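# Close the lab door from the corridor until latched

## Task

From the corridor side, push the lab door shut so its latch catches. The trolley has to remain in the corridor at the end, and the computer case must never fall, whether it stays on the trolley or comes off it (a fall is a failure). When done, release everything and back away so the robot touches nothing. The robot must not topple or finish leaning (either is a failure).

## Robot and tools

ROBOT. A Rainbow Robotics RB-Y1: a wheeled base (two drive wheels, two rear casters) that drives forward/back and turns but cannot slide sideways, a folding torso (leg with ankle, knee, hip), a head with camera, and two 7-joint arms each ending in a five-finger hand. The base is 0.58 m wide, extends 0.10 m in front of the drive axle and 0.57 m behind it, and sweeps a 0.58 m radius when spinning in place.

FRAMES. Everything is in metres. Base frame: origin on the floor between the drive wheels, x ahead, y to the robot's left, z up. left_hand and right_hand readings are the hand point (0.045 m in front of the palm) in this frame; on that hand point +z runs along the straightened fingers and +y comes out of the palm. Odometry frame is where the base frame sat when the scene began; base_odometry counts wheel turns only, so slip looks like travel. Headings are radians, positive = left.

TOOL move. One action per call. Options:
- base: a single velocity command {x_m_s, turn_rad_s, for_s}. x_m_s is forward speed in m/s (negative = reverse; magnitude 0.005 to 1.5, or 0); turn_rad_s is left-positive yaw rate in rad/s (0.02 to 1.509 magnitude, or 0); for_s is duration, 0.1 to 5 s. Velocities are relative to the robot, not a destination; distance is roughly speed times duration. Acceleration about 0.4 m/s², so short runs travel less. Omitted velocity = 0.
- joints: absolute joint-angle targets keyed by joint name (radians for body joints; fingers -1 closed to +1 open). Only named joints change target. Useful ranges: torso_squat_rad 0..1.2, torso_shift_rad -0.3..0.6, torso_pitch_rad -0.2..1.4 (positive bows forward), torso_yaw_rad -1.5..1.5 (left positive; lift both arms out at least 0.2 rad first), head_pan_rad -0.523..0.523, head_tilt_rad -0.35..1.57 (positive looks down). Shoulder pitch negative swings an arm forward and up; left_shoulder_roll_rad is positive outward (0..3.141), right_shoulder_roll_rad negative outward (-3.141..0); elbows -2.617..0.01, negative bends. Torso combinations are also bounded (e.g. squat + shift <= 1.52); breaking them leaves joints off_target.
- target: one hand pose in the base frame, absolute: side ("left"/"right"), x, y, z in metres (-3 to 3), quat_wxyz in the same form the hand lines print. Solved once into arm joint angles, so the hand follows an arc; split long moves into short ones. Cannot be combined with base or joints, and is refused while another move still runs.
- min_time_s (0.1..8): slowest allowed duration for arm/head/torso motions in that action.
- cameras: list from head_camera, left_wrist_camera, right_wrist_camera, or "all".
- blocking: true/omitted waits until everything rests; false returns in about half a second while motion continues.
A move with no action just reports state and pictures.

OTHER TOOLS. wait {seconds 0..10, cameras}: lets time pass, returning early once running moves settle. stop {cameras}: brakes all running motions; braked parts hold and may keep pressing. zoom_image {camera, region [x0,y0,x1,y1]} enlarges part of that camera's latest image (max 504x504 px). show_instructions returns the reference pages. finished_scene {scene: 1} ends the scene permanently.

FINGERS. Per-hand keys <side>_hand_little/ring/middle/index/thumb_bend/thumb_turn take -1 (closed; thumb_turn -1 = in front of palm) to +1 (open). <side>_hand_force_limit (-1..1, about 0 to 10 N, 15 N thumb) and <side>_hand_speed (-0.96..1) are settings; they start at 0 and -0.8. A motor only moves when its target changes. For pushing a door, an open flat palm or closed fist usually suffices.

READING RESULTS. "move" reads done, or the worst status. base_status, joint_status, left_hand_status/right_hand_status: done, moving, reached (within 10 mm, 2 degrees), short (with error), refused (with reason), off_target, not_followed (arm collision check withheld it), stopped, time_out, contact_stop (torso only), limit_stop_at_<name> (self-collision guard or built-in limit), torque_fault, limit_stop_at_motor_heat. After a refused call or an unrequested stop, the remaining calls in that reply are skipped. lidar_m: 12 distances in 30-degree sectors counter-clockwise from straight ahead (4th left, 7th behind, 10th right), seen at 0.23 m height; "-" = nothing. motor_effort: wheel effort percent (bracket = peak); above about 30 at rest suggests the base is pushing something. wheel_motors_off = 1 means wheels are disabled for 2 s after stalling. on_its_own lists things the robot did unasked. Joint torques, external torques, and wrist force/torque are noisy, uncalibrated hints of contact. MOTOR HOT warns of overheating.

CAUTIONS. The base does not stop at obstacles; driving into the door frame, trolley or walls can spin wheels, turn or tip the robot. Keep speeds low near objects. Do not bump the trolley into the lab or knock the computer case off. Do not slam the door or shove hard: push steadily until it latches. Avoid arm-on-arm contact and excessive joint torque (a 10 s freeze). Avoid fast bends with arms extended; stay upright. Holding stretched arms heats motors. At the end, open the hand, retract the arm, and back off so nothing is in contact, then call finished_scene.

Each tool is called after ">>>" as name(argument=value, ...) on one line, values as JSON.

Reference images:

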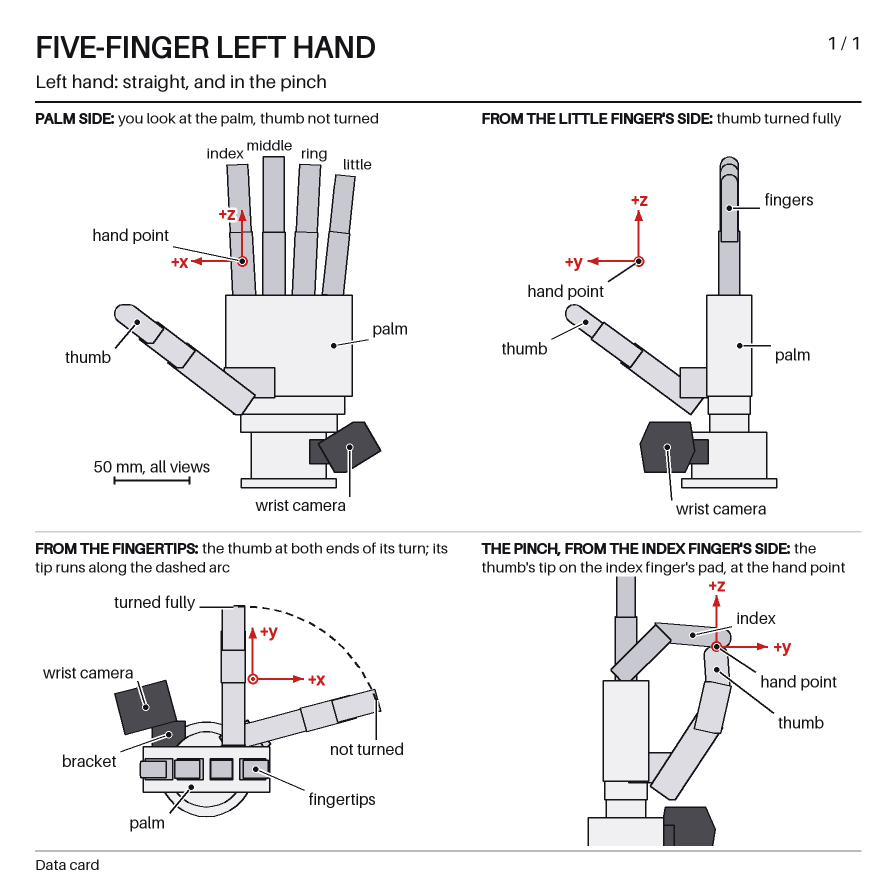

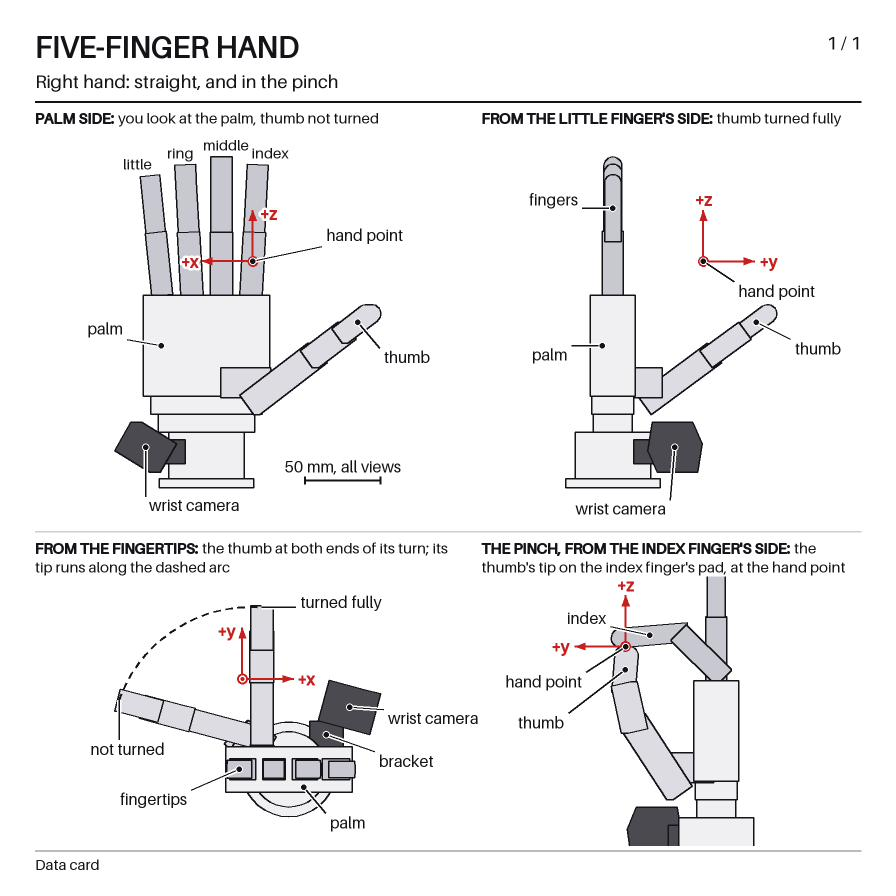

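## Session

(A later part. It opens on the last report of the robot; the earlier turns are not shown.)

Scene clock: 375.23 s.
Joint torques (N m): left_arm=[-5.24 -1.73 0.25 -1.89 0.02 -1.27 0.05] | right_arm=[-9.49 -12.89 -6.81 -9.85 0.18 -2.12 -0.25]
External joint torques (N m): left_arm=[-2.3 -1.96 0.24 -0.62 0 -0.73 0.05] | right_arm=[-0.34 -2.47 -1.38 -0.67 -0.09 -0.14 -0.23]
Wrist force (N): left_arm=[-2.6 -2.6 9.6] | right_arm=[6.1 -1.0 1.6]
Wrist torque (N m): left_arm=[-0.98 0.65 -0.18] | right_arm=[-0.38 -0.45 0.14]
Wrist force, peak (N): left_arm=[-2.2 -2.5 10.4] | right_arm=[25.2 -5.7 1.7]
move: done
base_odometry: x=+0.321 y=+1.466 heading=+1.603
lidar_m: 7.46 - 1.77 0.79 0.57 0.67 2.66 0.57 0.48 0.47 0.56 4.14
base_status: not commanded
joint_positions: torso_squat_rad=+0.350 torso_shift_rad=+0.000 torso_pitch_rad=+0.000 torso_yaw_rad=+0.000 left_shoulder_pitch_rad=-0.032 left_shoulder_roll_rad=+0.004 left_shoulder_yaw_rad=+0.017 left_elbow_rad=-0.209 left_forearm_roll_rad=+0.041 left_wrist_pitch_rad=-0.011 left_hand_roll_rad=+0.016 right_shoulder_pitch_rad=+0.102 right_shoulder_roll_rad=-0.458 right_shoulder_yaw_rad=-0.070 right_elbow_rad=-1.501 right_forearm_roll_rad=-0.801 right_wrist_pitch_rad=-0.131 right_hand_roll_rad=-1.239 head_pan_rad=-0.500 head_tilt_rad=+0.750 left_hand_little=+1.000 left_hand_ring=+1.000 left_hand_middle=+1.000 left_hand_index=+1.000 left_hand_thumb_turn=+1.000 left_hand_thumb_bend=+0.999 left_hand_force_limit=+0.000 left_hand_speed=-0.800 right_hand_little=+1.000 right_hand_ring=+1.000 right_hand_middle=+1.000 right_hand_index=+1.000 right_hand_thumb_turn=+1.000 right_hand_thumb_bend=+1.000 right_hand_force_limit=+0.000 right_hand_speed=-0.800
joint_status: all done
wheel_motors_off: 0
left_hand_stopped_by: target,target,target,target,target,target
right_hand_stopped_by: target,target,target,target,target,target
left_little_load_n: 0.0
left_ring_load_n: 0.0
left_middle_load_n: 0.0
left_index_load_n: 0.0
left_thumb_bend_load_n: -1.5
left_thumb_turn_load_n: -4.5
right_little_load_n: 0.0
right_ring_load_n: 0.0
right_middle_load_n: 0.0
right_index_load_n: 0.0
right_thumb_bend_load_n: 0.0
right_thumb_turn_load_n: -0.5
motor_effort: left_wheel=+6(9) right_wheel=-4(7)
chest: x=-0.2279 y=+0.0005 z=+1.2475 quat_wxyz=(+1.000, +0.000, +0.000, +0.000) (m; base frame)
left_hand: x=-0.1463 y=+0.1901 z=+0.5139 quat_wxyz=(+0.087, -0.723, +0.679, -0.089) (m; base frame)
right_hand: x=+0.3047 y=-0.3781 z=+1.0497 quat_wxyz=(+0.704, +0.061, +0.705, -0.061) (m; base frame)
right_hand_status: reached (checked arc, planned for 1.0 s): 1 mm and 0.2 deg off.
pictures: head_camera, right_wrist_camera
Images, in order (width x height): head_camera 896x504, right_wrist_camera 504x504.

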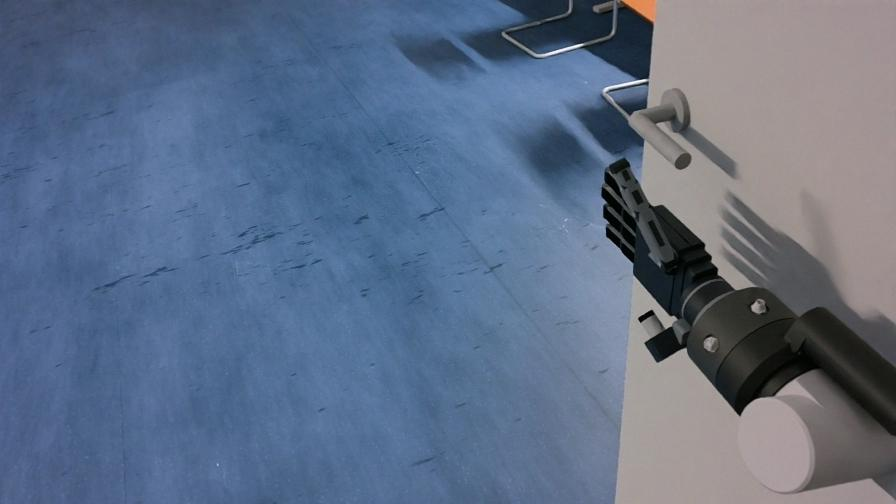

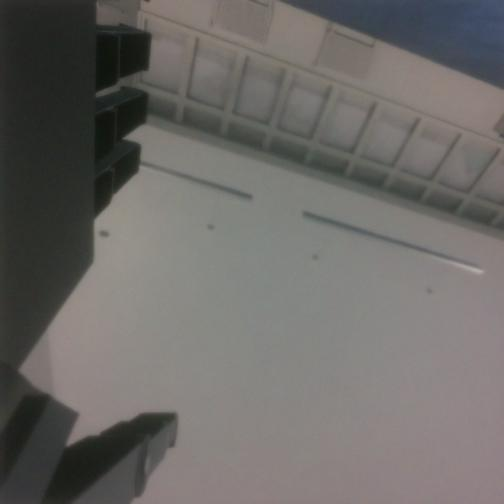

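>>> move(joints={"right_hand_index": 0.65, "right_hand_middle": 0.65, "right_hand_ring": 0.65, "right_hand_little": 0.65})

>>> move(target={"side": "right", "x": 0.27, "y": -0.47, "z": 1.05, "quat_wxyz": [0.6654, 0.2391, 0.6654, -0.2391]}, min_time_s=1.5, cameras=["head_camera", "right_wrist_camera"])

>>> zoom_image(camera="head_camera", region=[560, 60, 820, 320])

Scene clock: 403.07 s.
Joint torques (N m): left_arm=[-4.15 -2.29 0.17 -2.23 0.02 -1.2 0.07] | right_arm=[-9.4 -12.79 -7.31 -10.13 0.35 -2.18 -0.17]
External joint torques (N m): left_arm=[-1.2 -2.52 0.16 -0.97 0.01 -0.67 0.07] | right_arm=[-0.24 -2.38 -1.87 -0.96 0.09 -0.2 -0.15]
Wrist force (N): left_arm=[-2.1 -2.4 10.2] | right_arm=[6.8 -0.4 0.5]
Wrist torque (N m): left_arm=[-1.01 0.58 -0.16] | right_arm=[-0.20 -0.56 0.18]
Wrist force, peak (N): left_arm=[-1.9 -2.5 10.3] | right_arm=[6.8 -0.4 0.5]
move: done
base_odometry: x=+0.321 y=+1.466 heading=+1.603
lidar_m: 7.45 - 1.77 0.80 0.57 0.66 2.66 0.58 0.48 0.48 0.56 4.14
base_status: not commanded
joint_positions: torso_squat_rad=+0.350 torso_shift_rad=+0.000 torso_pitch_rad=+0.000 torso_yaw_rad=+0.000 left_shoulder_pitch_rad=-0.032 left_shoulder_roll_rad=+0.004 left_shoulder_yaw_rad=+0.017 left_elbow_rad=-0.209 left_forearm_roll_rad=+0.041 left_wrist_pitch_rad=-0.011 left_hand_roll_rad=+0.016 right_shoulder_pitch_rad=+0.102 right_shoulder_roll_rad=-0.458 right_shoulder_yaw_rad=-0.070 right_elbow_rad=-1.501 right_forearm_roll_rad=-0.801 right_wrist_pitch_rad=-0.131 right_hand_roll_rad=-1.239 head_pan_rad=-0.500 head_tilt_rad=+0.750 left_hand_little=+1.000 left_hand_ring=+1.000 left_hand_middle=+1.000 left_hand_index=+1.000 left_hand_thumb_turn=+1.000 left_hand_thumb_bend=+0.999 left_hand_force_limit=+0.000 left_hand_speed=-0.800 right_hand_little=+0.650 right_hand_ring=+0.650 right_hand_middle=+0.650 right_hand_index=+0.650 right_hand_thumb_turn=+1.000 right_hand_thumb_bend=+1.000 right_hand_force_limit=+0.000 right_hand_speed=-0.800
joint_status: all done
wheel_motors_off: 0
left_hand_stopped_by: target,target,target,target,target,target
right_hand_stopped_by: target,target,target,target,target,target
left_little_load_n: 0.0
left_ring_load_n: 0.0
left_middle_load_n: 0.0
left_index_load_n: 0.0
left_thumb_bend_load_n: -1.5
left_thumb_turn_load_n: -4.5
right_little_load_n: 0.0
right_ring_load_n: 0.0
right_middle_load_n: 0.0
right_index_load_n: 0.0
right_thumb_bend_load_n: 0.0
right_thumb_turn_load_n: 0.0
motor_effort: left_wheel=+6(7) right_wheel=-4(6)
chest: x=-0.2279 y=+0.0005 z=+1.2475 quat_wxyz=(+1.000, +0.000, +0.000, +0.000) (m; base frame)
left_hand: x=-0.1463 y=+0.1901 z=+0.5139 quat_wxyz=(+0.087, -0.723, +0.679, -0.089) (m; base frame)
right_hand: x=+0.3047 y=-0.3781 z=+1.0497 quat_wxyz=(+0.704, +0.061, +0.705, -0.061) (m; base frame)
pictures: none

Scene clock: 404.90 s.
Joint torques (N m): left_arm=[-4.74 -1.52 -0.12 -2.48 -0.15 -1.08 0.15] | right_arm=[-9.34 -4.91 -2.2 -11.09 0.46 -0.37 -0.03]
External joint torques (N m): left_arm=[-1.79 -1.75 -0.13 -1.21 -0.17 -0.55 0.15] | right_arm=[-0.3 0.78 -1.91 -0.64 -0.1 -0.13 0]
Wrist force (N): left_arm=[-2.6 -2.6 9.5] | right_arm=[6.2 -0.6 0.5]
Wrist torque (N m): left_arm=[-0.97 0.64 -0.18] | right_arm=[-0.25 -0.47 0.27]
Wrist force, peak (N): left_arm=[-2.6 -2.5 10.2] | right_arm=[6.6 -0.7 0.9]
move: done
base_odometry: x=+0.321 y=+1.466 heading=+1.603
lidar_m: 7.45 - 1.78 0.79 0.58 0.67 2.65 0.56 0.47 0.47 0.56 4.13
base_status: not commanded
joint_positions: torso_squat_rad=+0.350 torso_shift_rad=+0.000 torso_pitch_rad=+0.000 torso_yaw_rad=+0.000 left_shoulder_pitch_rad=-0.032 left_shoulder_roll_rad=+0.004 left_shoulder_yaw_rad=+0.017 left_elbow_rad=-0.209 left_forearm_roll_rad=+0.041 left_wrist_pitch_rad=-0.011 left_hand_roll_rad=+0.016 right_shoulder_pitch_rad=+0.050 right_shoulder_roll_rad=+0.000 right_shoulder_yaw_rad=-0.420 right_elbow_rad=-1.597 right_forearm_roll_rad=-1.475 right_wrist_pitch_rad=-0.252 right_hand_roll_rad=-0.117 head_pan_rad=-0.500 head_tilt_rad=+0.750 left_hand_little=+1.000 left_hand_ring=+1.000 left_hand_middle=+1.000 left_hand_index=+1.000 left_hand_thumb_turn=+1.000 left_hand_thumb_bend=+0.999 left_hand_force_limit=+0.000 left_hand_speed=-0.800 right_hand_little=+0.650 right_hand_ring=+0.650 right_hand_middle=+0.650 right_hand_index=+0.650 right_hand_thumb_turn=+1.000 right_hand_thumb_bend=+1.000 right_hand_force_limit=+0.000 right_hand_speed=-0.800
joint_status: all done
wheel_motors_off: 0
left_hand_stopped_by: target,target,target,target,target,target
right_hand_stopped_by: target,target,target,target,target,target
left_little_load_n: 0.0
left_ring_load_n: 0.0
left_middle_load_n: 0.0
left_index_load_n: 0.5
left_thumb_bend_load_n: -1.5
left_thumb_turn_load_n: -4.5
right_little_load_n: 0.0
right_ring_load_n: 0.0
right_middle_load_n: 0.0
right_index_load_n: 0.0
right_thumb_bend_load_n: 0.0
right_thumb_turn_load_n: -0.5
motor_effort: left_wheel=+7(7) right_wheel=-5(6)
chest: x=-0.2279 y=+0.0005 z=+1.2475 quat_wxyz=(+1.000, +0.000, +0.000, +0.000) (m; base frame)
left_hand: x=-0.1463 y=+0.1901 z=+0.5139 quat_wxyz=(+0.087, -0.723, +0.679, -0.089) (m; base frame)
right_hand: x=+0.2701 y=-0.4698 z=+1.0496 quat_wxyz=(+0.670, +0.237, +0.661, -0.239) (m; base frame)
right_hand_status: reached (checked arc, planned for 1.5 s): 0 mm and 0.7 deg off.
pictures: head_camera, right_wrist_camera
Images, in order (width x height): head_camera 896x504, right_wrist_camera 504x504.

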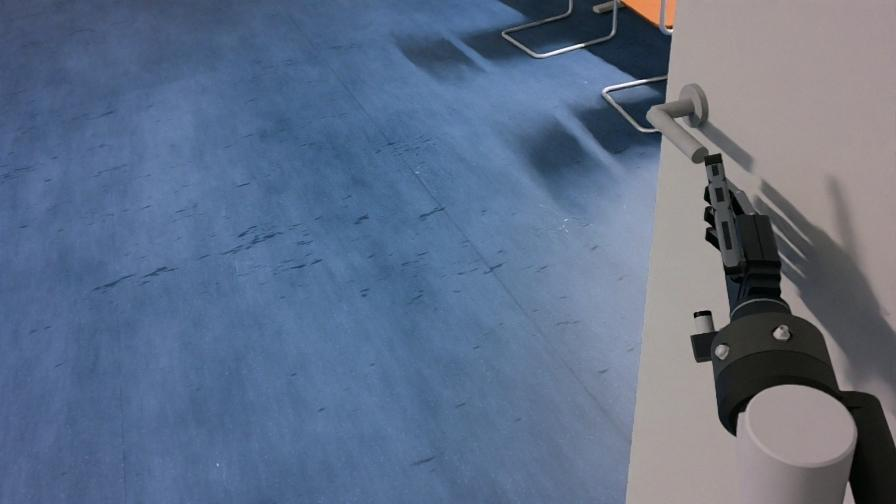

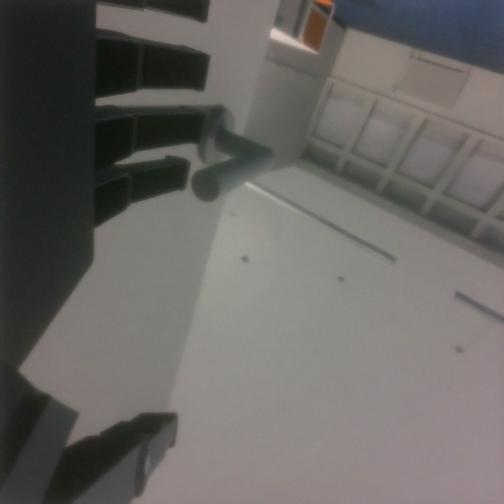

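Scaled by 1.938 from the camera's 896x504 image, which has a finer 1280x720 frame.

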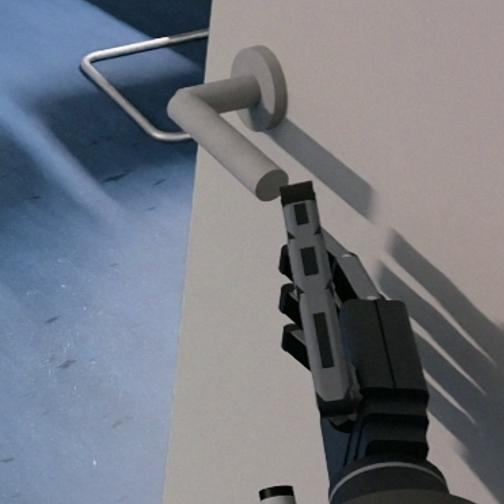

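>>> move(target={"side": "right", "x": 0.265, "y": -0.51, "z": 1.065, "quat_wxyz": [0.6654, 0.2391, 0.6654, -0.2391]}, min_time_s=1.0, cameras=["head_camera", "right_wrist_camera"])

>>> zoom_image(camera="head_camera", region=[560, 60, 820, 320])

Scene clock: 418.93 s.
Joint torques (N m): left_arm=[-4.17 -1.69 -0.12 -2.25 -0.08 -1.19 0.13] | right_arm=[-9.17 -9.87 -2.52 -11.33 0.25 0.43 0.09]
External joint torques (N m): left_arm=[-1.22 -1.92 -0.13 -0.98 -0.1 -0.65 0.13] | right_arm=[-0.09 -2.22 -1.73 -0.79 -0.11 0.17 0.12]
Wrist force (N): left_arm=[-2.3 -2.4 9.7] | right_arm=[5.6 -0.5 0.9]
Wrist torque (N m): left_arm=[-0.96 0.60 -0.17] | right_arm=[-0.22 -0.35 0.24]
Wrist force, peak (N): left_arm=[-2.5 -2.5 10.1] | right_arm=[6.4 -0.5 1.8]
move: done
base_odometry: x=+0.321 y=+1.466 heading=+1.603
lidar_m: 7.45 - 1.77 0.79 0.58 0.66 2.65 0.57 0.48 0.48 0.57 4.14
base_status: not commanded
joint_positions: torso_squat_rad=+0.350 torso_shift_rad=+0.000 torso_pitch_rad=+0.000 torso_yaw_rad=+0.000 left_shoulder_pitch_rad=-0.032 left_shoulder_roll_rad=+0.004 left_shoulder_yaw_rad=+0.017 left_elbow_rad=-0.209 left_forearm_roll_rad=+0.041 left_wrist_pitch_rad=-0.011 left_hand_roll_rad=+0.016 right_shoulder_pitch_rad=+0.028 right_shoulder_roll_rad=-0.059 right_shoulder_yaw_rad=-0.512 right_elbow_rad=-1.598 right_forearm_roll_rad=-1.753 right_wrist_pitch_rad=-0.172 right_hand_roll_rad=+0.120 head_pan_rad=-0.500 head_tilt_rad=+0.750 left_hand_little=+1.000 left_hand_ring=+1.000 left_hand_middle=+1.000 left_hand_index=+1.000 left_hand_thumb_turn=+1.000 left_hand_thumb_bend=+0.999 left_hand_force_limit=+0.000 left_hand_speed=-0.800 right_hand_little=+0.650 right_hand_ring=+0.650 right_hand_middle=+0.650 right_hand_index=+0.650 right_hand_thumb_turn=+1.000 right_hand_thumb_bend=+1.000 right_hand_force_limit=+0.000 right_hand_speed=-0.800
joint_status: all done
wheel_motors_off: 0
left_hand_stopped_by: target,target,target,target,target,target
right_hand_stopped_by: target,target,target,target,target,target
left_little_load_n: 0.0
left_ring_load_n: 0.0
left_middle_load_n: 0.0
left_index_load_n: 0.0
left_thumb_bend_load_n: -1.5
left_thumb_turn_load_n: -4.5
right_little_load_n: 0.0
right_ring_load_n: 0.0
right_middle_load_n: 0.0
right_index_load_n: 0.0
right_thumb_bend_load_n: -0.5
right_thumb_turn_load_n: 0.0
motor_effort: left_wheel=+7(7) right_wheel=-4(7)
chest: x=-0.2279 y=+0.0005 z=+1.2475 quat_wxyz=(+1.000, +0.000, +0.000, +0.000) (m; base frame)
left_hand: x=-0.1463 y=+0.1901 z=+0.5139 quat_wxyz=(+0.087, -0.723, +0.679, -0.089) (m; base frame)
right_hand: x=+0.2651 y=-0.5097 z=+1.0644 quat_wxyz=(+0.670, +0.238, +0.661, -0.240) (m; base frame)
right_hand_status: reached (checked arc, planned for 1.0 s): 1 mm and 0.7 deg off.
pictures: head_camera, right_wrist_camera
Images, in order (width x height): head_camera 896x504, right_wrist_camera 504x504.

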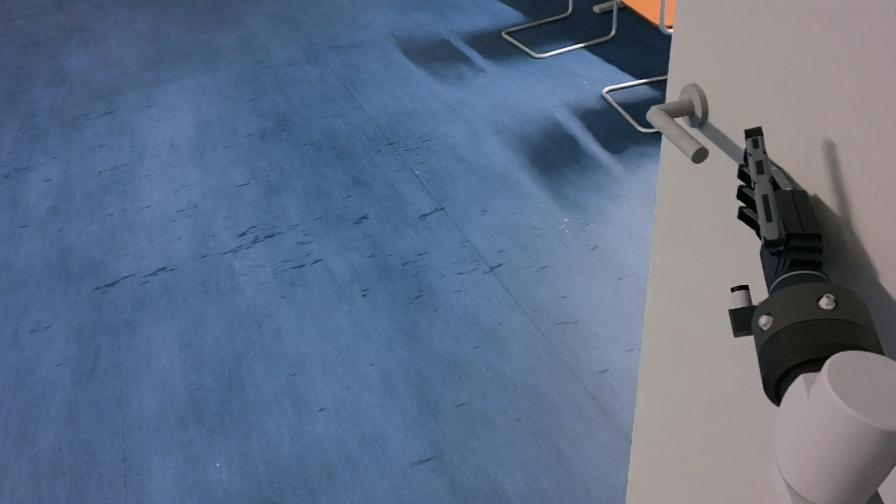

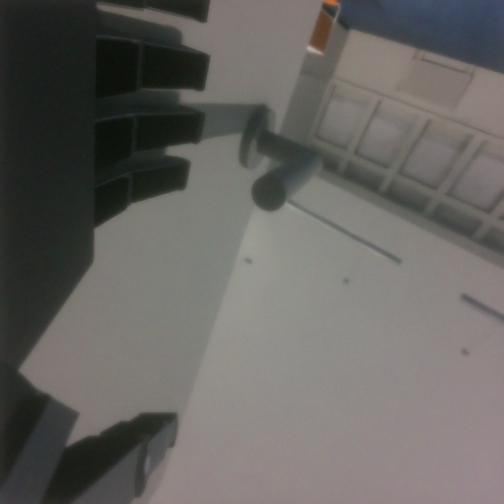

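Scaled by 1.938 from the camera's 896x504 image, which has a finer 1280x720 frame.

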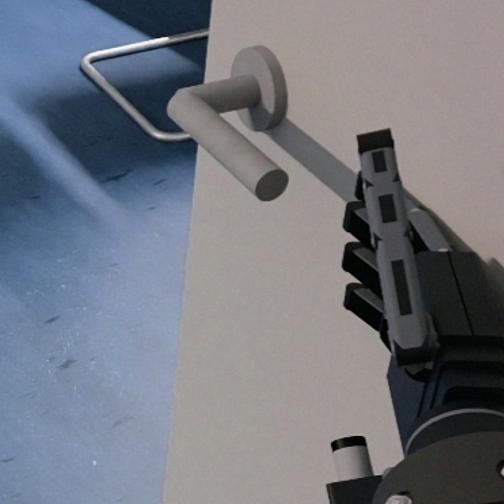

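>>> move(target={"side": "right", "x": 0.318, "y": -0.535, "z": 1.072, "quat_wxyz": [0.6654, 0.2391, 0.6654, -0.2391]}, min_time_s=1.0, cameras=["head_camera", "right_wrist_camera"])

>>> zoom_image(camera="head_camera", region=[600, 60, 800, 200])

Scene clock: 452.57 s.
Joint torques (N m): left_arm=[-4.65 -1.56 0.11 -2.28 -0.01 -1.31 0.11] | right_arm=[-11.28 -12.85 -2.72 -11.08 0.12 0.08 0.24]
External joint torques (N m): left_arm=[-1.7 -1.79 0.1 -1.02 -0.02 -0.77 0.11] | right_arm=[1.07 -2.59 -1.9 -0.57 -0.29 -0.22 0.27]
Wrist force (N): left_arm=[-2.3 -2.6 9.8] | right_arm=[5.7 -0.3 1.0]
Wrist torque (N m): left_arm=[-1.01 0.62 -0.16] | right_arm=[-0.21 -0.38 0.22]
Wrist force, peak (N): left_arm=[-2.3 -2.6 10.2] | right_arm=[7.3 4.8 -3.3]
move: done
base_odometry: x=+0.321 y=+1.466 heading=+1.603
lidar_m: 7.45 - 1.75 0.78 0.58 0.67 2.66 0.57 0.49 0.48 0.58 4.15
base_status: not commanded
joint_positions: torso_squat_rad=+0.350 torso_shift_rad=+0.000 torso_pitch_rad=+0.000 torso_yaw_rad=+0.000 left_shoulder_pitch_rad=-0.032 left_shoulder_roll_rad=+0.004 left_shoulder_yaw_rad=+0.017 left_elbow_rad=-0.209 left_forearm_roll_rad=+0.041 left_wrist_pitch_rad=-0.011 left_hand_roll_rad=+0.016 right_shoulder_pitch_rad=-0.156 right_shoulder_roll_rad=-0.178 right_shoulder_yaw_rad=-0.527 right_elbow_rad=-1.378 right_forearm_roll_rad=-1.792 right_wrist_pitch_rad=-0.198 right_hand_roll_rad=+0.142 head_pan_rad=-0.500 head_tilt_rad=+0.750 left_hand_little=+1.000 left_hand_ring=+1.000 left_hand_middle=+1.000 left_hand_index=+1.000 left_hand_thumb_turn=+1.000 left_hand_thumb_bend=+0.999 left_hand_force_limit=+0.000 left_hand_speed=-0.800 right_hand_little=+0.650 right_hand_ring=+0.650 right_hand_middle=+0.650 right_hand_index=+0.650 right_hand_thumb_turn=+1.000 right_hand_thumb_bend=+1.000 right_hand_force_limit=+0.000 right_hand_speed=-0.800
joint_status: all done
wheel_motors_off: 0
left_hand_stopped_by: target,target,target,target,target,target
right_hand_stopped_by: target,target,target,target,target,target
left_little_load_n: 0.0
left_ring_load_n: 0.0
left_middle_load_n: 0.0
left_index_load_n: 0.0
left_thumb_bend_load_n: -2.0
left_thumb_turn_load_n: -4.0
right_little_load_n: 0.0
right_ring_load_n: 0.0
right_middle_load_n: 0.0
right_index_load_n: 0.0
right_thumb_bend_load_n: 0.0
right_thumb_turn_load_n: 0.0
motor_effort: left_wheel=+7(7) right_wheel=-6(7)
chest: x=-0.2279 y=+0.0005 z=+1.2475 quat_wxyz=(+1.000, +0.000, +0.000, +0.000) (m; base frame)
left_hand: x=-0.1463 y=+0.1901 z=+0.5139 quat_wxyz=(+0.087, -0.723, +0.679, -0.089) (m; base frame)
right_hand: x=+0.3181 y=-0.5346 z=+1.0718 quat_wxyz=(+0.665, +0.239, +0.666, -0.239) (m; base frame)
right_hand_status: reached (checked arc, planned for 1.0 s): 0 mm and 0.1 deg off.
pictures: head_camera, right_wrist_camera
Images, in order (width x height): head_camera 896x504, right_wrist_camera 504x504.

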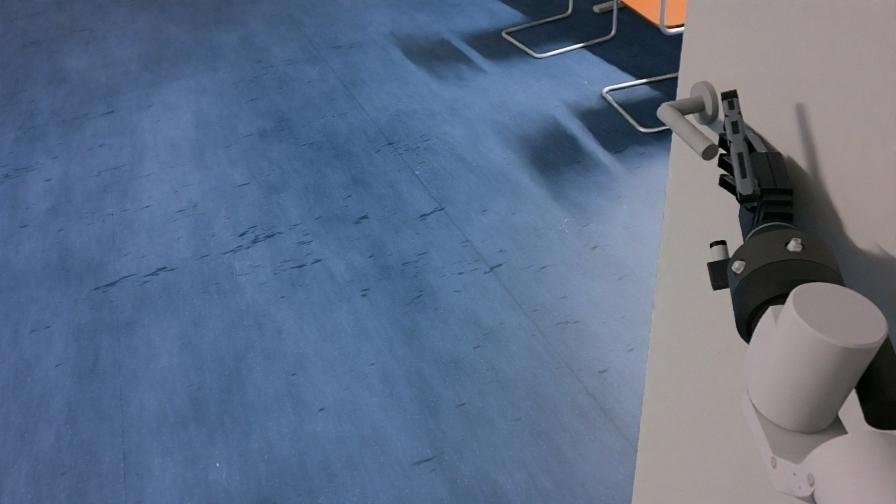

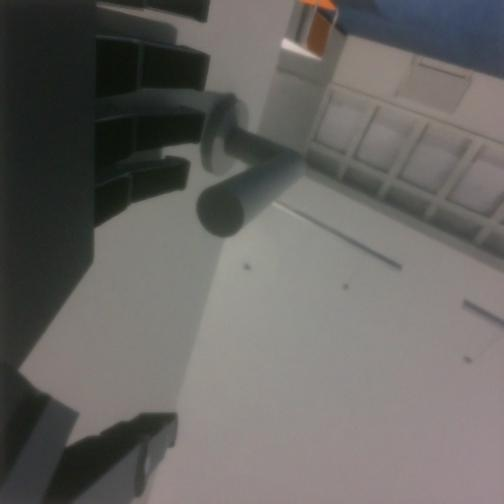

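Scaled by 2.520 from the camera's 896x504 image, which has a finer 1280x720 frame.

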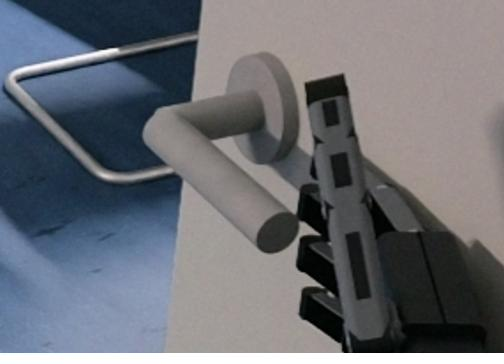

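>>> move(target={"side": "right", "x": 0.351, "y": -0.546, "z": 1.085, "quat_wxyz": [0.6654, 0.2391, 0.6654, -0.2391]}, min_time_s=1.5, cameras=["head_camera", "right_wrist_camera"])

>>> zoom_image(camera="head_camera", region=[620, 40, 820, 180])

Scene clock: 561.83 s.
Joint torques (N m): left_arm=[-4.6 -1.28 -0.4 -2.23 0.09 -1.04 0.2] | right_arm=[-14.05 -14.1 -2.5 -10.44 0.37 0.01 -0.59]
External joint torques (N m): left_arm=[-1.65 -1.51 -0.4 -0.97 0.07 -0.5 0.2] | right_arm=[0.34 -2.56 -1.78 0.06 -0.06 -0.28 -0.57]
Wrist force (N): left_arm=[-2.1 -2.6 9.8] | right_arm=[5.8 -0.7 0.9]
Wrist torque (N m): left_arm=[-1.00 0.57 -0.17] | right_arm=[-0.26 -0.38 0.17]
Wrist force, peak (N): left_arm=[-2.4 -2.7 10.2] | right_arm=[6.6 -0.6 0.8]
move: done
base_odometry: x=+0.321 y=+1.466 heading=+1.603
lidar_m: 7.45 - 1.77 0.79 0.56 0.67 2.65 0.58 0.48 0.48 0.58 4.14
base_status: not commanded
joint_positions: torso_squat_rad=+0.350 torso_shift_rad=+0.000 torso_pitch_rad=+0.000 torso_yaw_rad=+0.000 left_shoulder_pitch_rad=-0.032 left_shoulder_roll_rad=+0.004 left_shoulder_yaw_rad=+0.017 left_elbow_rad=-0.209 left_forearm_roll_rad=+0.041 left_wrist_pitch_rad=-0.011 left_hand_roll_rad=+0.016 right_shoulder_pitch_rad=-0.273 right_shoulder_roll_rad=-0.242 right_shoulder_yaw_rad=-0.530 right_elbow_rad=-1.247 right_forearm_roll_rad=-1.792 right_wrist_pitch_rad=-0.211 right_hand_roll_rad=+0.141 head_pan_rad=-0.500 head_tilt_rad=+0.750 left_hand_little=+1.000 left_hand_ring=+1.000 left_hand_middle=+1.000 left_hand_index=+1.000 left_hand_thumb_turn=+1.000 left_hand_thumb_bend=+0.999 left_hand_force_limit=+0.000 left_hand_speed=-0.800 right_hand_little=+0.650 right_hand_ring=+0.650 right_hand_middle=+0.650 right_hand_index=+0.650 right_hand_thumb_turn=+1.000 right_hand_thumb_bend=+1.000 right_hand_force_limit=+0.000 right_hand_speed=-0.800
joint_status: all done
wheel_motors_off: 0
left_hand_stopped_by: target,target,target,target,target,target
right_hand_stopped_by: target,target,target,target,target,target
left_little_load_n: 0.0
left_ring_load_n: 0.0
left_middle_load_n: 0.0
left_index_load_n: 0.0
left_thumb_bend_load_n: -1.5
left_thumb_turn_load_n: -4.5
right_little_load_n: 0.0
right_ring_load_n: 0.0
right_middle_load_n: 0.0
right_index_load_n: 0.0
right_thumb_bend_load_n: 0.0
right_thumb_turn_load_n: 0.0
motor_effort: left_wheel=+7(8) right_wheel=-4(6)
chest: x=-0.2279 y=+0.0005 z=+1.2475 quat_wxyz=(+1.000, +0.000, +0.000, +0.000) (m; base frame)
left_hand: x=-0.1463 y=+0.1901 z=+0.5139 quat_wxyz=(+0.087, -0.723, +0.679, -0.089) (m; base frame)
right_hand: x=+0.3506 y=-0.5454 z=+1.0850 quat_wxyz=(+0.664, +0.239, +0.667, -0.239) (m; base frame)
right_hand_status: reached (checked arc, planned for 1.5 s): 1 mm and 0.2 deg off.
pictures: head_camera, right_wrist_camera
Images, in order (width x height): head_camera 896x504, right_wrist_camera 504x504.

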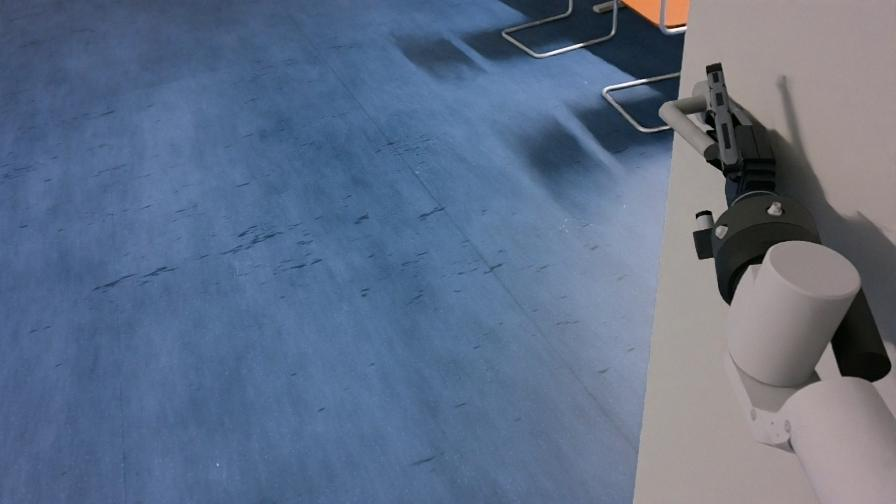

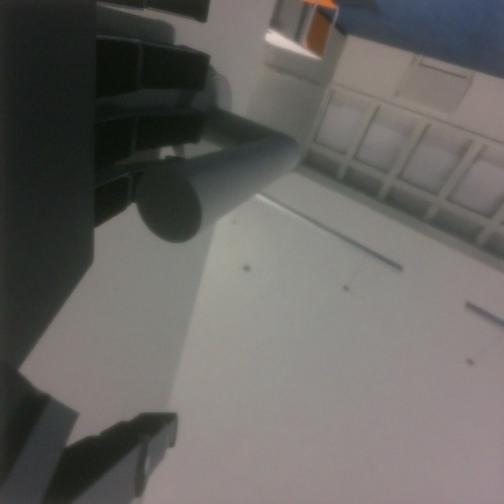

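Scaled by 2.520 from the camera's 896x504 image, which has a finer 1280x720 frame.

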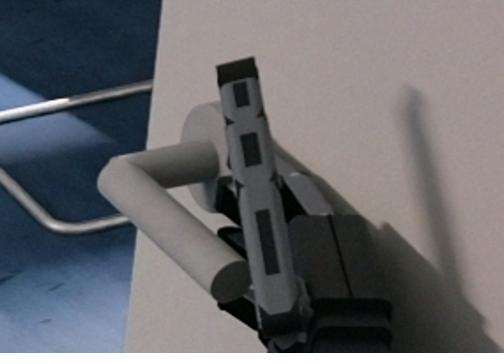

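>>> move(target={"side": "right", "x": 0.356, "y": -0.451, "z": 1.085, "quat_wxyz": [0.6805, 0.192, 0.6805, -0.192]}, min_time_s=2, cameras=["head_camera", "right_wrist_camera"])

Scene clock: 578.03 s.
Joint torques (N m): left_arm=[-4.51 -1.78 0.16 -2.16 0.34 -1.3 -0.12] | right_arm=[-10.67 -9.4 -1.52 -11.31 0.08 0.32 0.22]
External joint torques (N m): left_arm=[-1.57 -2.02 0.15 -0.9 0.32 -0.77 -0.12] | right_arm=[2.83 -1.28 -0.87 -0.74 -0.3 -0.19 0.25]
Wrist force (N): left_arm=[-2.2 -2.8 9.8] | right_arm=[6.3 -0.8 1.1]
Wrist torque (N m): left_arm=[-1.02 0.57 -0.14] | right_arm=[-0.28 -0.49 0.30]
Wrist force, peak (N): left_arm=[-2.3 -2.9 10.2] | right_arm=[6.0 -13.2 8.4]
move: done
base_odometry: x=+0.321 y=+1.466 heading=+1.603
lidar_m: 7.45 - 1.77 0.80 0.57 0.67 2.66 0.57 0.45 0.45 0.52 4.17
base_status: not commanded
joint_positions: torso_squat_rad=+0.350 torso_shift_rad=+0.000 torso_pitch_rad=+0.000 torso_yaw_rad=+0.000 left_shoulder_pitch_rad=-0.032 left_shoulder_roll_rad=+0.004 left_shoulder_yaw_rad=+0.017 left_elbow_rad=-0.209 left_forearm_roll_rad=+0.041 left_wrist_pitch_rad=-0.011 left_hand_roll_rad=+0.016 right_shoulder_pitch_rad=-0.179 right_shoulder_roll_rad=-0.138 right_shoulder_yaw_rad=-0.401 right_elbow_rad=-1.424 right_forearm_roll_rad=-1.880 right_wrist_pitch_rad=-0.203 right_hand_roll_rad=+0.250 head_pan_rad=-0.500 head_tilt_rad=+0.750 left_hand_little=+1.000 left_hand_ring=+1.000 left_hand_middle=+1.000 left_hand_index=+1.000 left_hand_thumb_turn=+1.000 left_hand_thumb_bend=+0.999 left_hand_force_limit=+0.000 left_hand_speed=-0.800 right_hand_little=+0.650 right_hand_ring=+0.650 right_hand_middle=+0.650 right_hand_index=+0.650 right_hand_thumb_turn=+1.000 right_hand_thumb_bend=+1.000 right_hand_force_limit=+0.000 right_hand_speed=-0.800
joint_status: all done
wheel_motors_off: 0
left_hand_stopped_by: target,target,target,target,target,target
right_hand_stopped_by: target,target,target,target,target,target
left_little_load_n: 0.0
left_ring_load_n: 0.0
left_middle_load_n: 0.0
left_index_load_n: 0.0
left_thumb_bend_load_n: -1.5
left_thumb_turn_load_n: -4.0
right_little_load_n: 0.0
right_ring_load_n: 0.0
right_middle_load_n: 0.0
right_index_load_n: 0.0
right_thumb_bend_load_n: 0.0
right_thumb_turn_load_n: 0.0
motor_effort: left_wheel=+6(8) right_wheel=-4(6)
chest: x=-0.2279 y=+0.0005 z=+1.2475 quat_wxyz=(+1.000, +0.000, +0.000, +0.000) (m; base frame)
left_hand: x=-0.1463 y=+0.1901 z=+0.5139 quat_wxyz=(+0.087, -0.723, +0.679, -0.089) (m; base frame)
right_hand: x=+0.3563 y=-0.4506 z=+1.0845 quat_wxyz=(+0.685, +0.192, +0.676, -0.193) (m; base frame)
right_hand_status: reached (checked arc, planned for 2.0 s): 1 mm and 0.8 deg off.
pictures: head_camera, right_wrist_camera
Images, in order (width x height): head_camera 896x504, right_wrist_camera 504x504.

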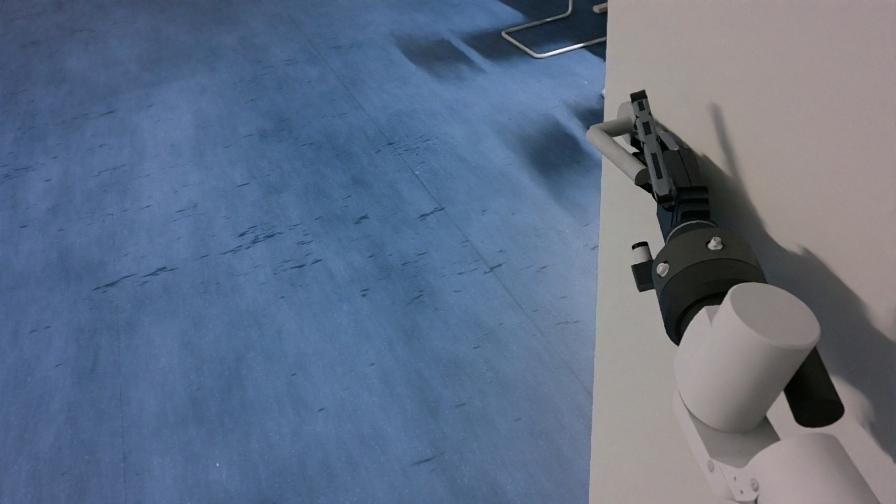

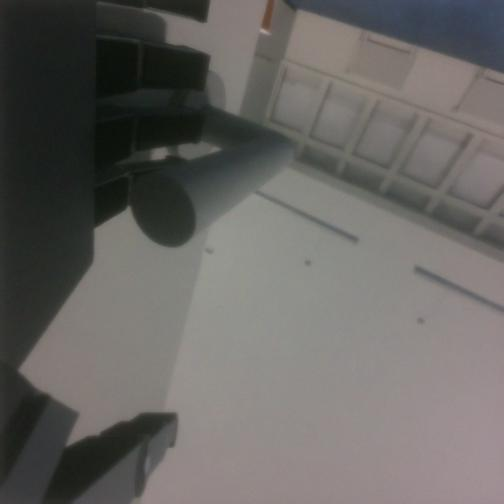

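>>> move(target={"side": "right", "x": 0.346, "y": -0.344, "z": 1.085, "quat_wxyz": [0.6937, 0.137, 0.6937, -0.137]}, min_time_s=2)

>>> move(target={"side": "right", "x": 0.322, "y": -0.25, "z": 1.085, "quat_wxyz": [0.7024, 0.0811, 0.7024, -0.0811]}, min_time_s=2, cameras=["head_camera", "right_wrist_camera"])

Scene clock: 583.93 s.
Joint torques (N m): left_arm=[-5.14 -1.74 -0.12 -2.42 -0.13 -1.34 0.02] | right_arm=[-8.48 -3.9 -0.66 -11.26 0.16 0.73 0.24]
External joint torques (N m): left_arm=[-2.19 -1.96 -0.12 -1.16 -0.14 -0.81 0.02] | right_arm=[3.3 1.04 0.78 -0.74 -0.32 -0.1 0.27]
Wrist force (N): left_arm=[-2.3 -2.5 9.7] | right_arm=[4.8 -0.8 0.7]
Wrist torque (N m): left_arm=[-0.97 0.62 -0.16] | right_arm=[-0.29 -0.20 0.19]
Wrist force, peak (N): left_arm=[-2.5 -2.5 10.2] | right_arm=[8.0 -17.9 12.7]
move: done
base_odometry: x=+0.321 y=+1.466 heading=+1.603
lidar_m: 7.45 - 1.78 0.78 0.57 0.67 2.65 0.56 0.42 0.39 0.42 0.60
base_status: not commanded
joint_positions: torso_squat_rad=+0.350 torso_shift_rad=+0.000 torso_pitch_rad=+0.000 torso_yaw_rad=+0.000 left_shoulder_pitch_rad=-0.032 left_shoulder_roll_rad=+0.004 left_shoulder_yaw_rad=+0.017 left_elbow_rad=-0.209 left_forearm_roll_rad=+0.041 left_wrist_pitch_rad=-0.011 left_hand_roll_rad=+0.016 right_shoulder_pitch_rad=-0.034 right_shoulder_roll_rad=-0.127 right_shoulder_yaw_rad=-0.147 right_elbow_rad=-1.634 right_forearm_roll_rad=-2.084 right_wrist_pitch_rad=-0.286 right_hand_roll_rad=+0.407 head_pan_rad=-0.500 head_tilt_rad=+0.750 left_hand_little=+1.000 left_hand_ring=+1.000 left_hand_middle=+1.000 left_hand_index=+1.000 left_hand_thumb_turn=+1.000 left_hand_thumb_bend=+0.999 left_hand_force_limit=+0.000 left_hand_speed=-0.800 right_hand_little=+0.650 right_hand_ring=+0.650 right_hand_middle=+0.650 right_hand_index=+0.650 right_hand_thumb_turn=+1.000 right_hand_thumb_bend=+1.000 right_hand_force_limit=+0.000 right_hand_speed=-0.800
joint_status: all done
wheel_motors_off: 0
left_hand_stopped_by: target,target,target,target,target,target
right_hand_stopped_by: target,target,target,target,target,target
left_little_load_n: 0.0
left_ring_load_n: 0.0
left_middle_load_n: -0.5
left_index_load_n: 0.0
left_thumb_bend_load_n: -1.5
left_thumb_turn_load_n: -4.0
right_little_load_n: 0.0
right_ring_load_n: 0.0
right_middle_load_n: 0.0
right_index_load_n: 0.0
right_thumb_bend_load_n: 0.0
right_thumb_turn_load_n: 0.0
motor_effort: left_wheel=+7(8) right_wheel=-6(7)
chest: x=-0.2280 y=+0.0006 z=+1.2475 quat_wxyz=(+1.000, +0.000, +0.000, +0.000) (m; base frame)
left_hand: x=-0.1464 y=+0.1901 z=+0.5138 quat_wxyz=(+0.087, -0.723, +0.679, -0.089) (m; base frame)
right_hand: x=+0.3461 y=-0.3440 z=+1.0852 quat_wxyz=(+0.694, +0.137, +0.693, -0.137) (m; base frame)
right_hand_status: reached (checked arc, planned for 2.0 s): 0 mm and 0.1 deg off.
pictures: none

Scene clock: 586.37 s.
Joint torques (N m): left_arm=[-5.23 -1.05 0.05 -2.46 0.1 -1.08 0.06] | right_arm=[-7.17 -0.97 -0.4 -11.43 0.02 1.02 0.32]
External joint torques (N m): left_arm=[-2.28 -1.28 0.04 -1.19 0.09 -0.55 0.06] | right_arm=[2.84 1.23 0.89 -0.87 -0.42 0.05 0.35]
Wrist force (N): left_arm=[-2.5 -2.7 9.5] | right_arm=[4.4 -1.1 1.3]
Wrist torque (N m): left_arm=[-0.99 0.59 -0.16] | right_arm=[-0.39 -0.19 0.13]
Wrist force, peak (N): left_arm=[-2.9 -2.8 9.8] | right_arm=[5.8 -13.2 11.2]
move: done
base_odometry: x=+0.321 y=+1.466 heading=+1.603
lidar_m: 7.45 - 1.77 0.80 0.57 0.67 2.66 0.55 0.37 0.33 0.35 0.45
base_status: not commanded
joint_positions: torso_squat_rad=+0.350 torso_shift_rad=+0.000 torso_pitch_rad=+0.000 torso_yaw_rad=+0.000 left_shoulder_pitch_rad=-0.032 left_shoulder_roll_rad=+0.004 left_shoulder_yaw_rad=+0.017 left_elbow_rad=-0.209 left_forearm_roll_rad=+0.041 left_wrist_pitch_rad=-0.011 left_hand_roll_rad=+0.016 right_shoulder_pitch_rad=+0.082 right_shoulder_roll_rad=-0.103 right_shoulder_yaw_rad=+0.026 right_elbow_rad=-1.781 right_forearm_roll_rad=-2.137 right_wrist_pitch_rad=-0.280 right_hand_roll_rad=+0.481 head_pan_rad=-0.500 head_tilt_rad=+0.750 left_hand_little=+1.000 left_hand_ring=+1.000 left_hand_middle=+1.000 left_hand_index=+1.000 left_hand_thumb_turn=+1.000 left_hand_thumb_bend=+0.999 left_hand_force_limit=+0.000 left_hand_speed=-0.800 right_hand_little=+0.650 right_hand_ring=+0.650 right_hand_middle=+0.650 right_hand_index=+0.650 right_hand_thumb_turn=+1.000 right_hand_thumb_bend=+1.000 right_hand_force_limit=+0.000 right_hand_speed=-0.800
joint_status: all done
wheel_motors_off: 0
left_hand_stopped_by: target,target,target,target,target,target
right_hand_stopped_by: target,target,target,target,target,target
left_little_load_n: 0.5
left_ring_load_n: 0.0
left_middle_load_n: 0.0
left_index_load_n: 0.0
left_thumb_bend_load_n: -1.5
left_thumb_turn_load_n: -4.5
right_little_load_n: 0.0
right_ring_load_n: 0.0
right_middle_load_n: 0.0
right_index_load_n: 0.0
right_thumb_bend_load_n: 0.0
right_thumb_turn_load_n: 0.0
motor_effort: left_wheel=+8(9) right_wheel=-5(6)
chest: x=-0.2279 y=+0.0005 z=+1.2475 quat_wxyz=(+1.000, +0.000, +0.000, +0.000) (m; base frame)
left_hand: x=-0.1463 y=+0.1901 z=+0.5139 quat_wxyz=(+0.087, -0.723, +0.679, -0.089) (m; base frame)
right_hand: x=+0.3221 y=-0.2502 z=+1.0850 quat_wxyz=(+0.703, +0.081, +0.702, -0.081) (m; base frame)
right_hand_status: reached (checked arc, planned for 2.0 s): 0 mm and 0.1 deg off.
pictures: head_camera, right_wrist_camera
Images, in order (width x height): head_camera 896x504, right_wrist_camera 504x504.

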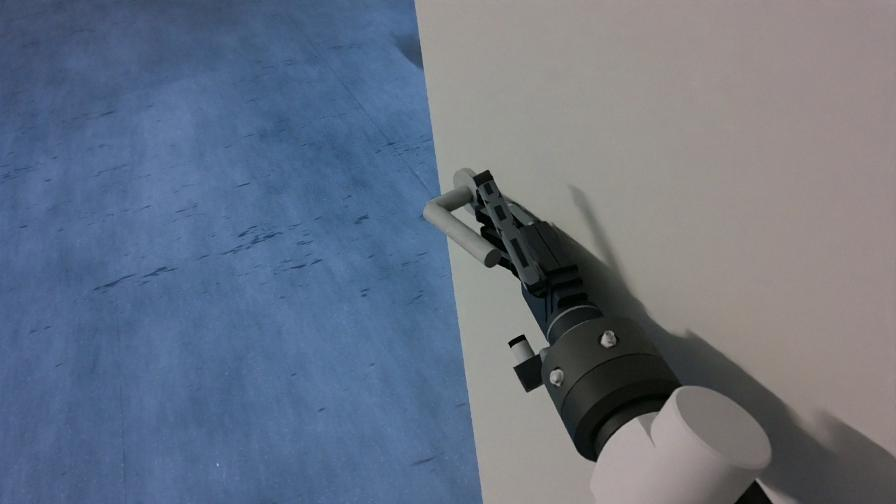

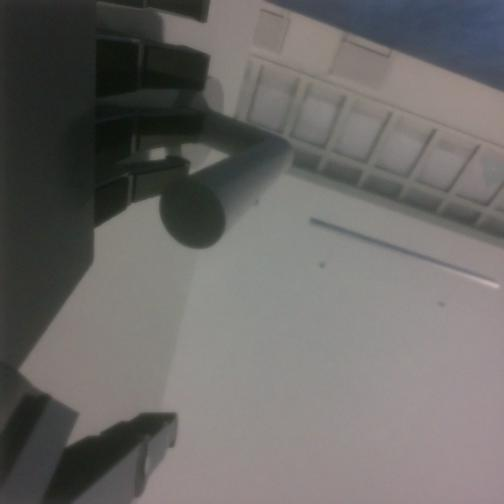

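>>> move(base={"x_m_s": -0.05, "for_s": 0.8}, joints={"torso_shift_rad": 0.08}, min_time_s=1.0, cameras=["head_camera", "right_wrist_camera"])

Scene clock: 618.93 s.
Joint torques (N m): left_arm=[-6.05 -7.35 0.31 -3.85 1.13 -1.53 1.19] | right_arm=[-7.93 -1.62 -0.96 -11.06 0.15 0.67 0.33]
External joint torques (N m): left_arm=[-3.12 -7.62 0.3 -2.59 1.12 -1 1.19] | right_arm=[2.08 0.58 0.33 -0.51 -0.29 -0.3 0.36]
Wrist force (N): left_arm=[-12.5 -1.6 9.4] | right_arm=[5.3 -1.0 1.3]
Wrist torque (N m): left_arm=[-0.91 0.92 -0.34] | right_arm=[-0.34 -0.31 0.21]
Wrist force, peak (N): left_arm=[-14.4 4.8 8.9] | right_arm=[5.9 -0.2 1.0]
move: done
base_odometry: x=+0.322 y=+1.426 heading=+1.603
lidar_m: 7.49 - 1.15 0.79 0.55 2.68 1.54 0.62 0.37 0.34 0.35 0.46
base_status: done (sent for 0.8 of 0.8 s)
joint_positions: torso_squat_rad=+0.350 torso_shift_rad=+0.080 torso_pitch_rad=+0.000 torso_yaw_rad=+0.000 left_shoulder_pitch_rad=-0.031 left_shoulder_roll_rad=+0.006 left_shoulder_yaw_rad=+0.017 left_elbow_rad=-0.209 left_forearm_roll_rad=+0.041 left_wrist_pitch_rad=-0.011 left_hand_roll_rad=+0.016 right_shoulder_pitch_rad=+0.082 right_shoulder_roll_rad=-0.103 right_shoulder_yaw_rad=+0.026 right_elbow_rad=-1.781 right_forearm_roll_rad=-2.137 right_wrist_pitch_rad=-0.280 right_hand_roll_rad=+0.481 head_pan_rad=-0.500 head_tilt_rad=+0.750 left_hand_little=+1.000 left_hand_ring=+1.000 left_hand_middle=+1.000 left_hand_index=+1.000 left_hand_thumb_turn=+0.999 left_hand_thumb_bend=+0.997 left_hand_force_limit=+0.000 left_hand_speed=-0.800 right_hand_little=+0.650 right_hand_ring=+0.650 right_hand_middle=+0.650 right_hand_index=+0.650 right_hand_thumb_turn=+1.000 right_hand_thumb_bend=+1.000 right_hand_force_limit=+0.000 right_hand_speed=-0.800
joint_status: all done
wheel_motors_off: 0
left_hand_stopped_by: target,target,target,target,target,target
right_hand_stopped_by: target,target,target,target,target,target
left_little_load_n: 0.0
left_ring_load_n: 0.0
left_middle_load_n: 0.0
left_index_load_n: -0.5
left_thumb_bend_load_n: -7.5
left_thumb_turn_load_n: -10.0
right_little_load_n: 0.0
right_ring_load_n: 0.0
right_middle_load_n: 0.0
right_index_load_n: 0.0
right_thumb_bend_load_n: 0.0
right_thumb_turn_load_n: 0.0
motor_effort: left_wheel=+0(12) right_wheel=+1(17)
chest: x=-0.1754 y=+0.0005 z=+1.2454 quat_wxyz=(+1.000, +0.000, +0.000, +0.000) (m; base frame)
left_hand: x=-0.0944 y=+0.1914 z=+0.5117 quat_wxyz=(+0.088, -0.723, +0.679, -0.088) (m; base frame)
right_hand: x=+0.3746 y=-0.2502 z=+1.0829 quat_wxyz=(+0.703, +0.081, +0.702, -0.081) (m; base frame)
pictures: head_camera, right_wrist_camera
Images, in order (width x height): head_camera 896x504, right_wrist_camera 504x504.

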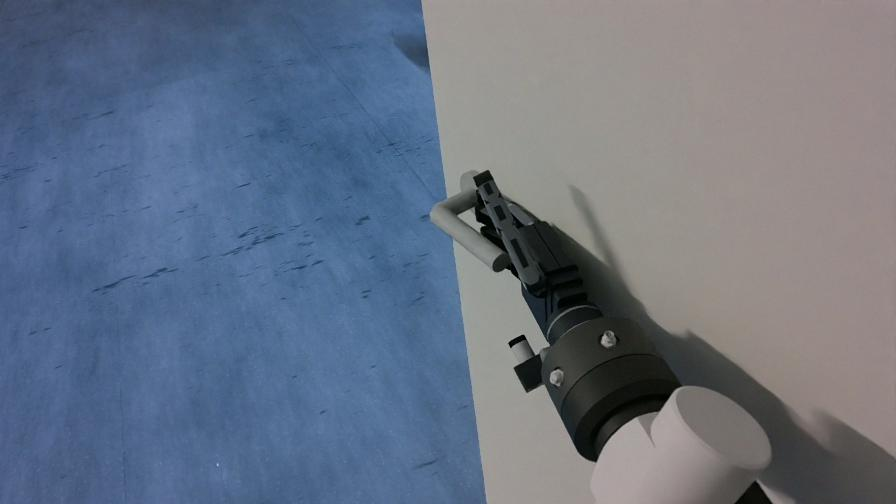

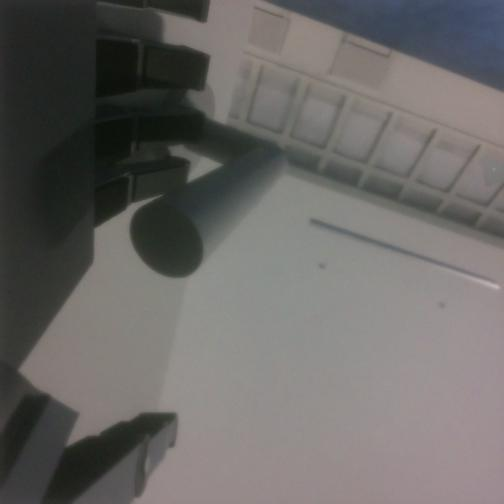

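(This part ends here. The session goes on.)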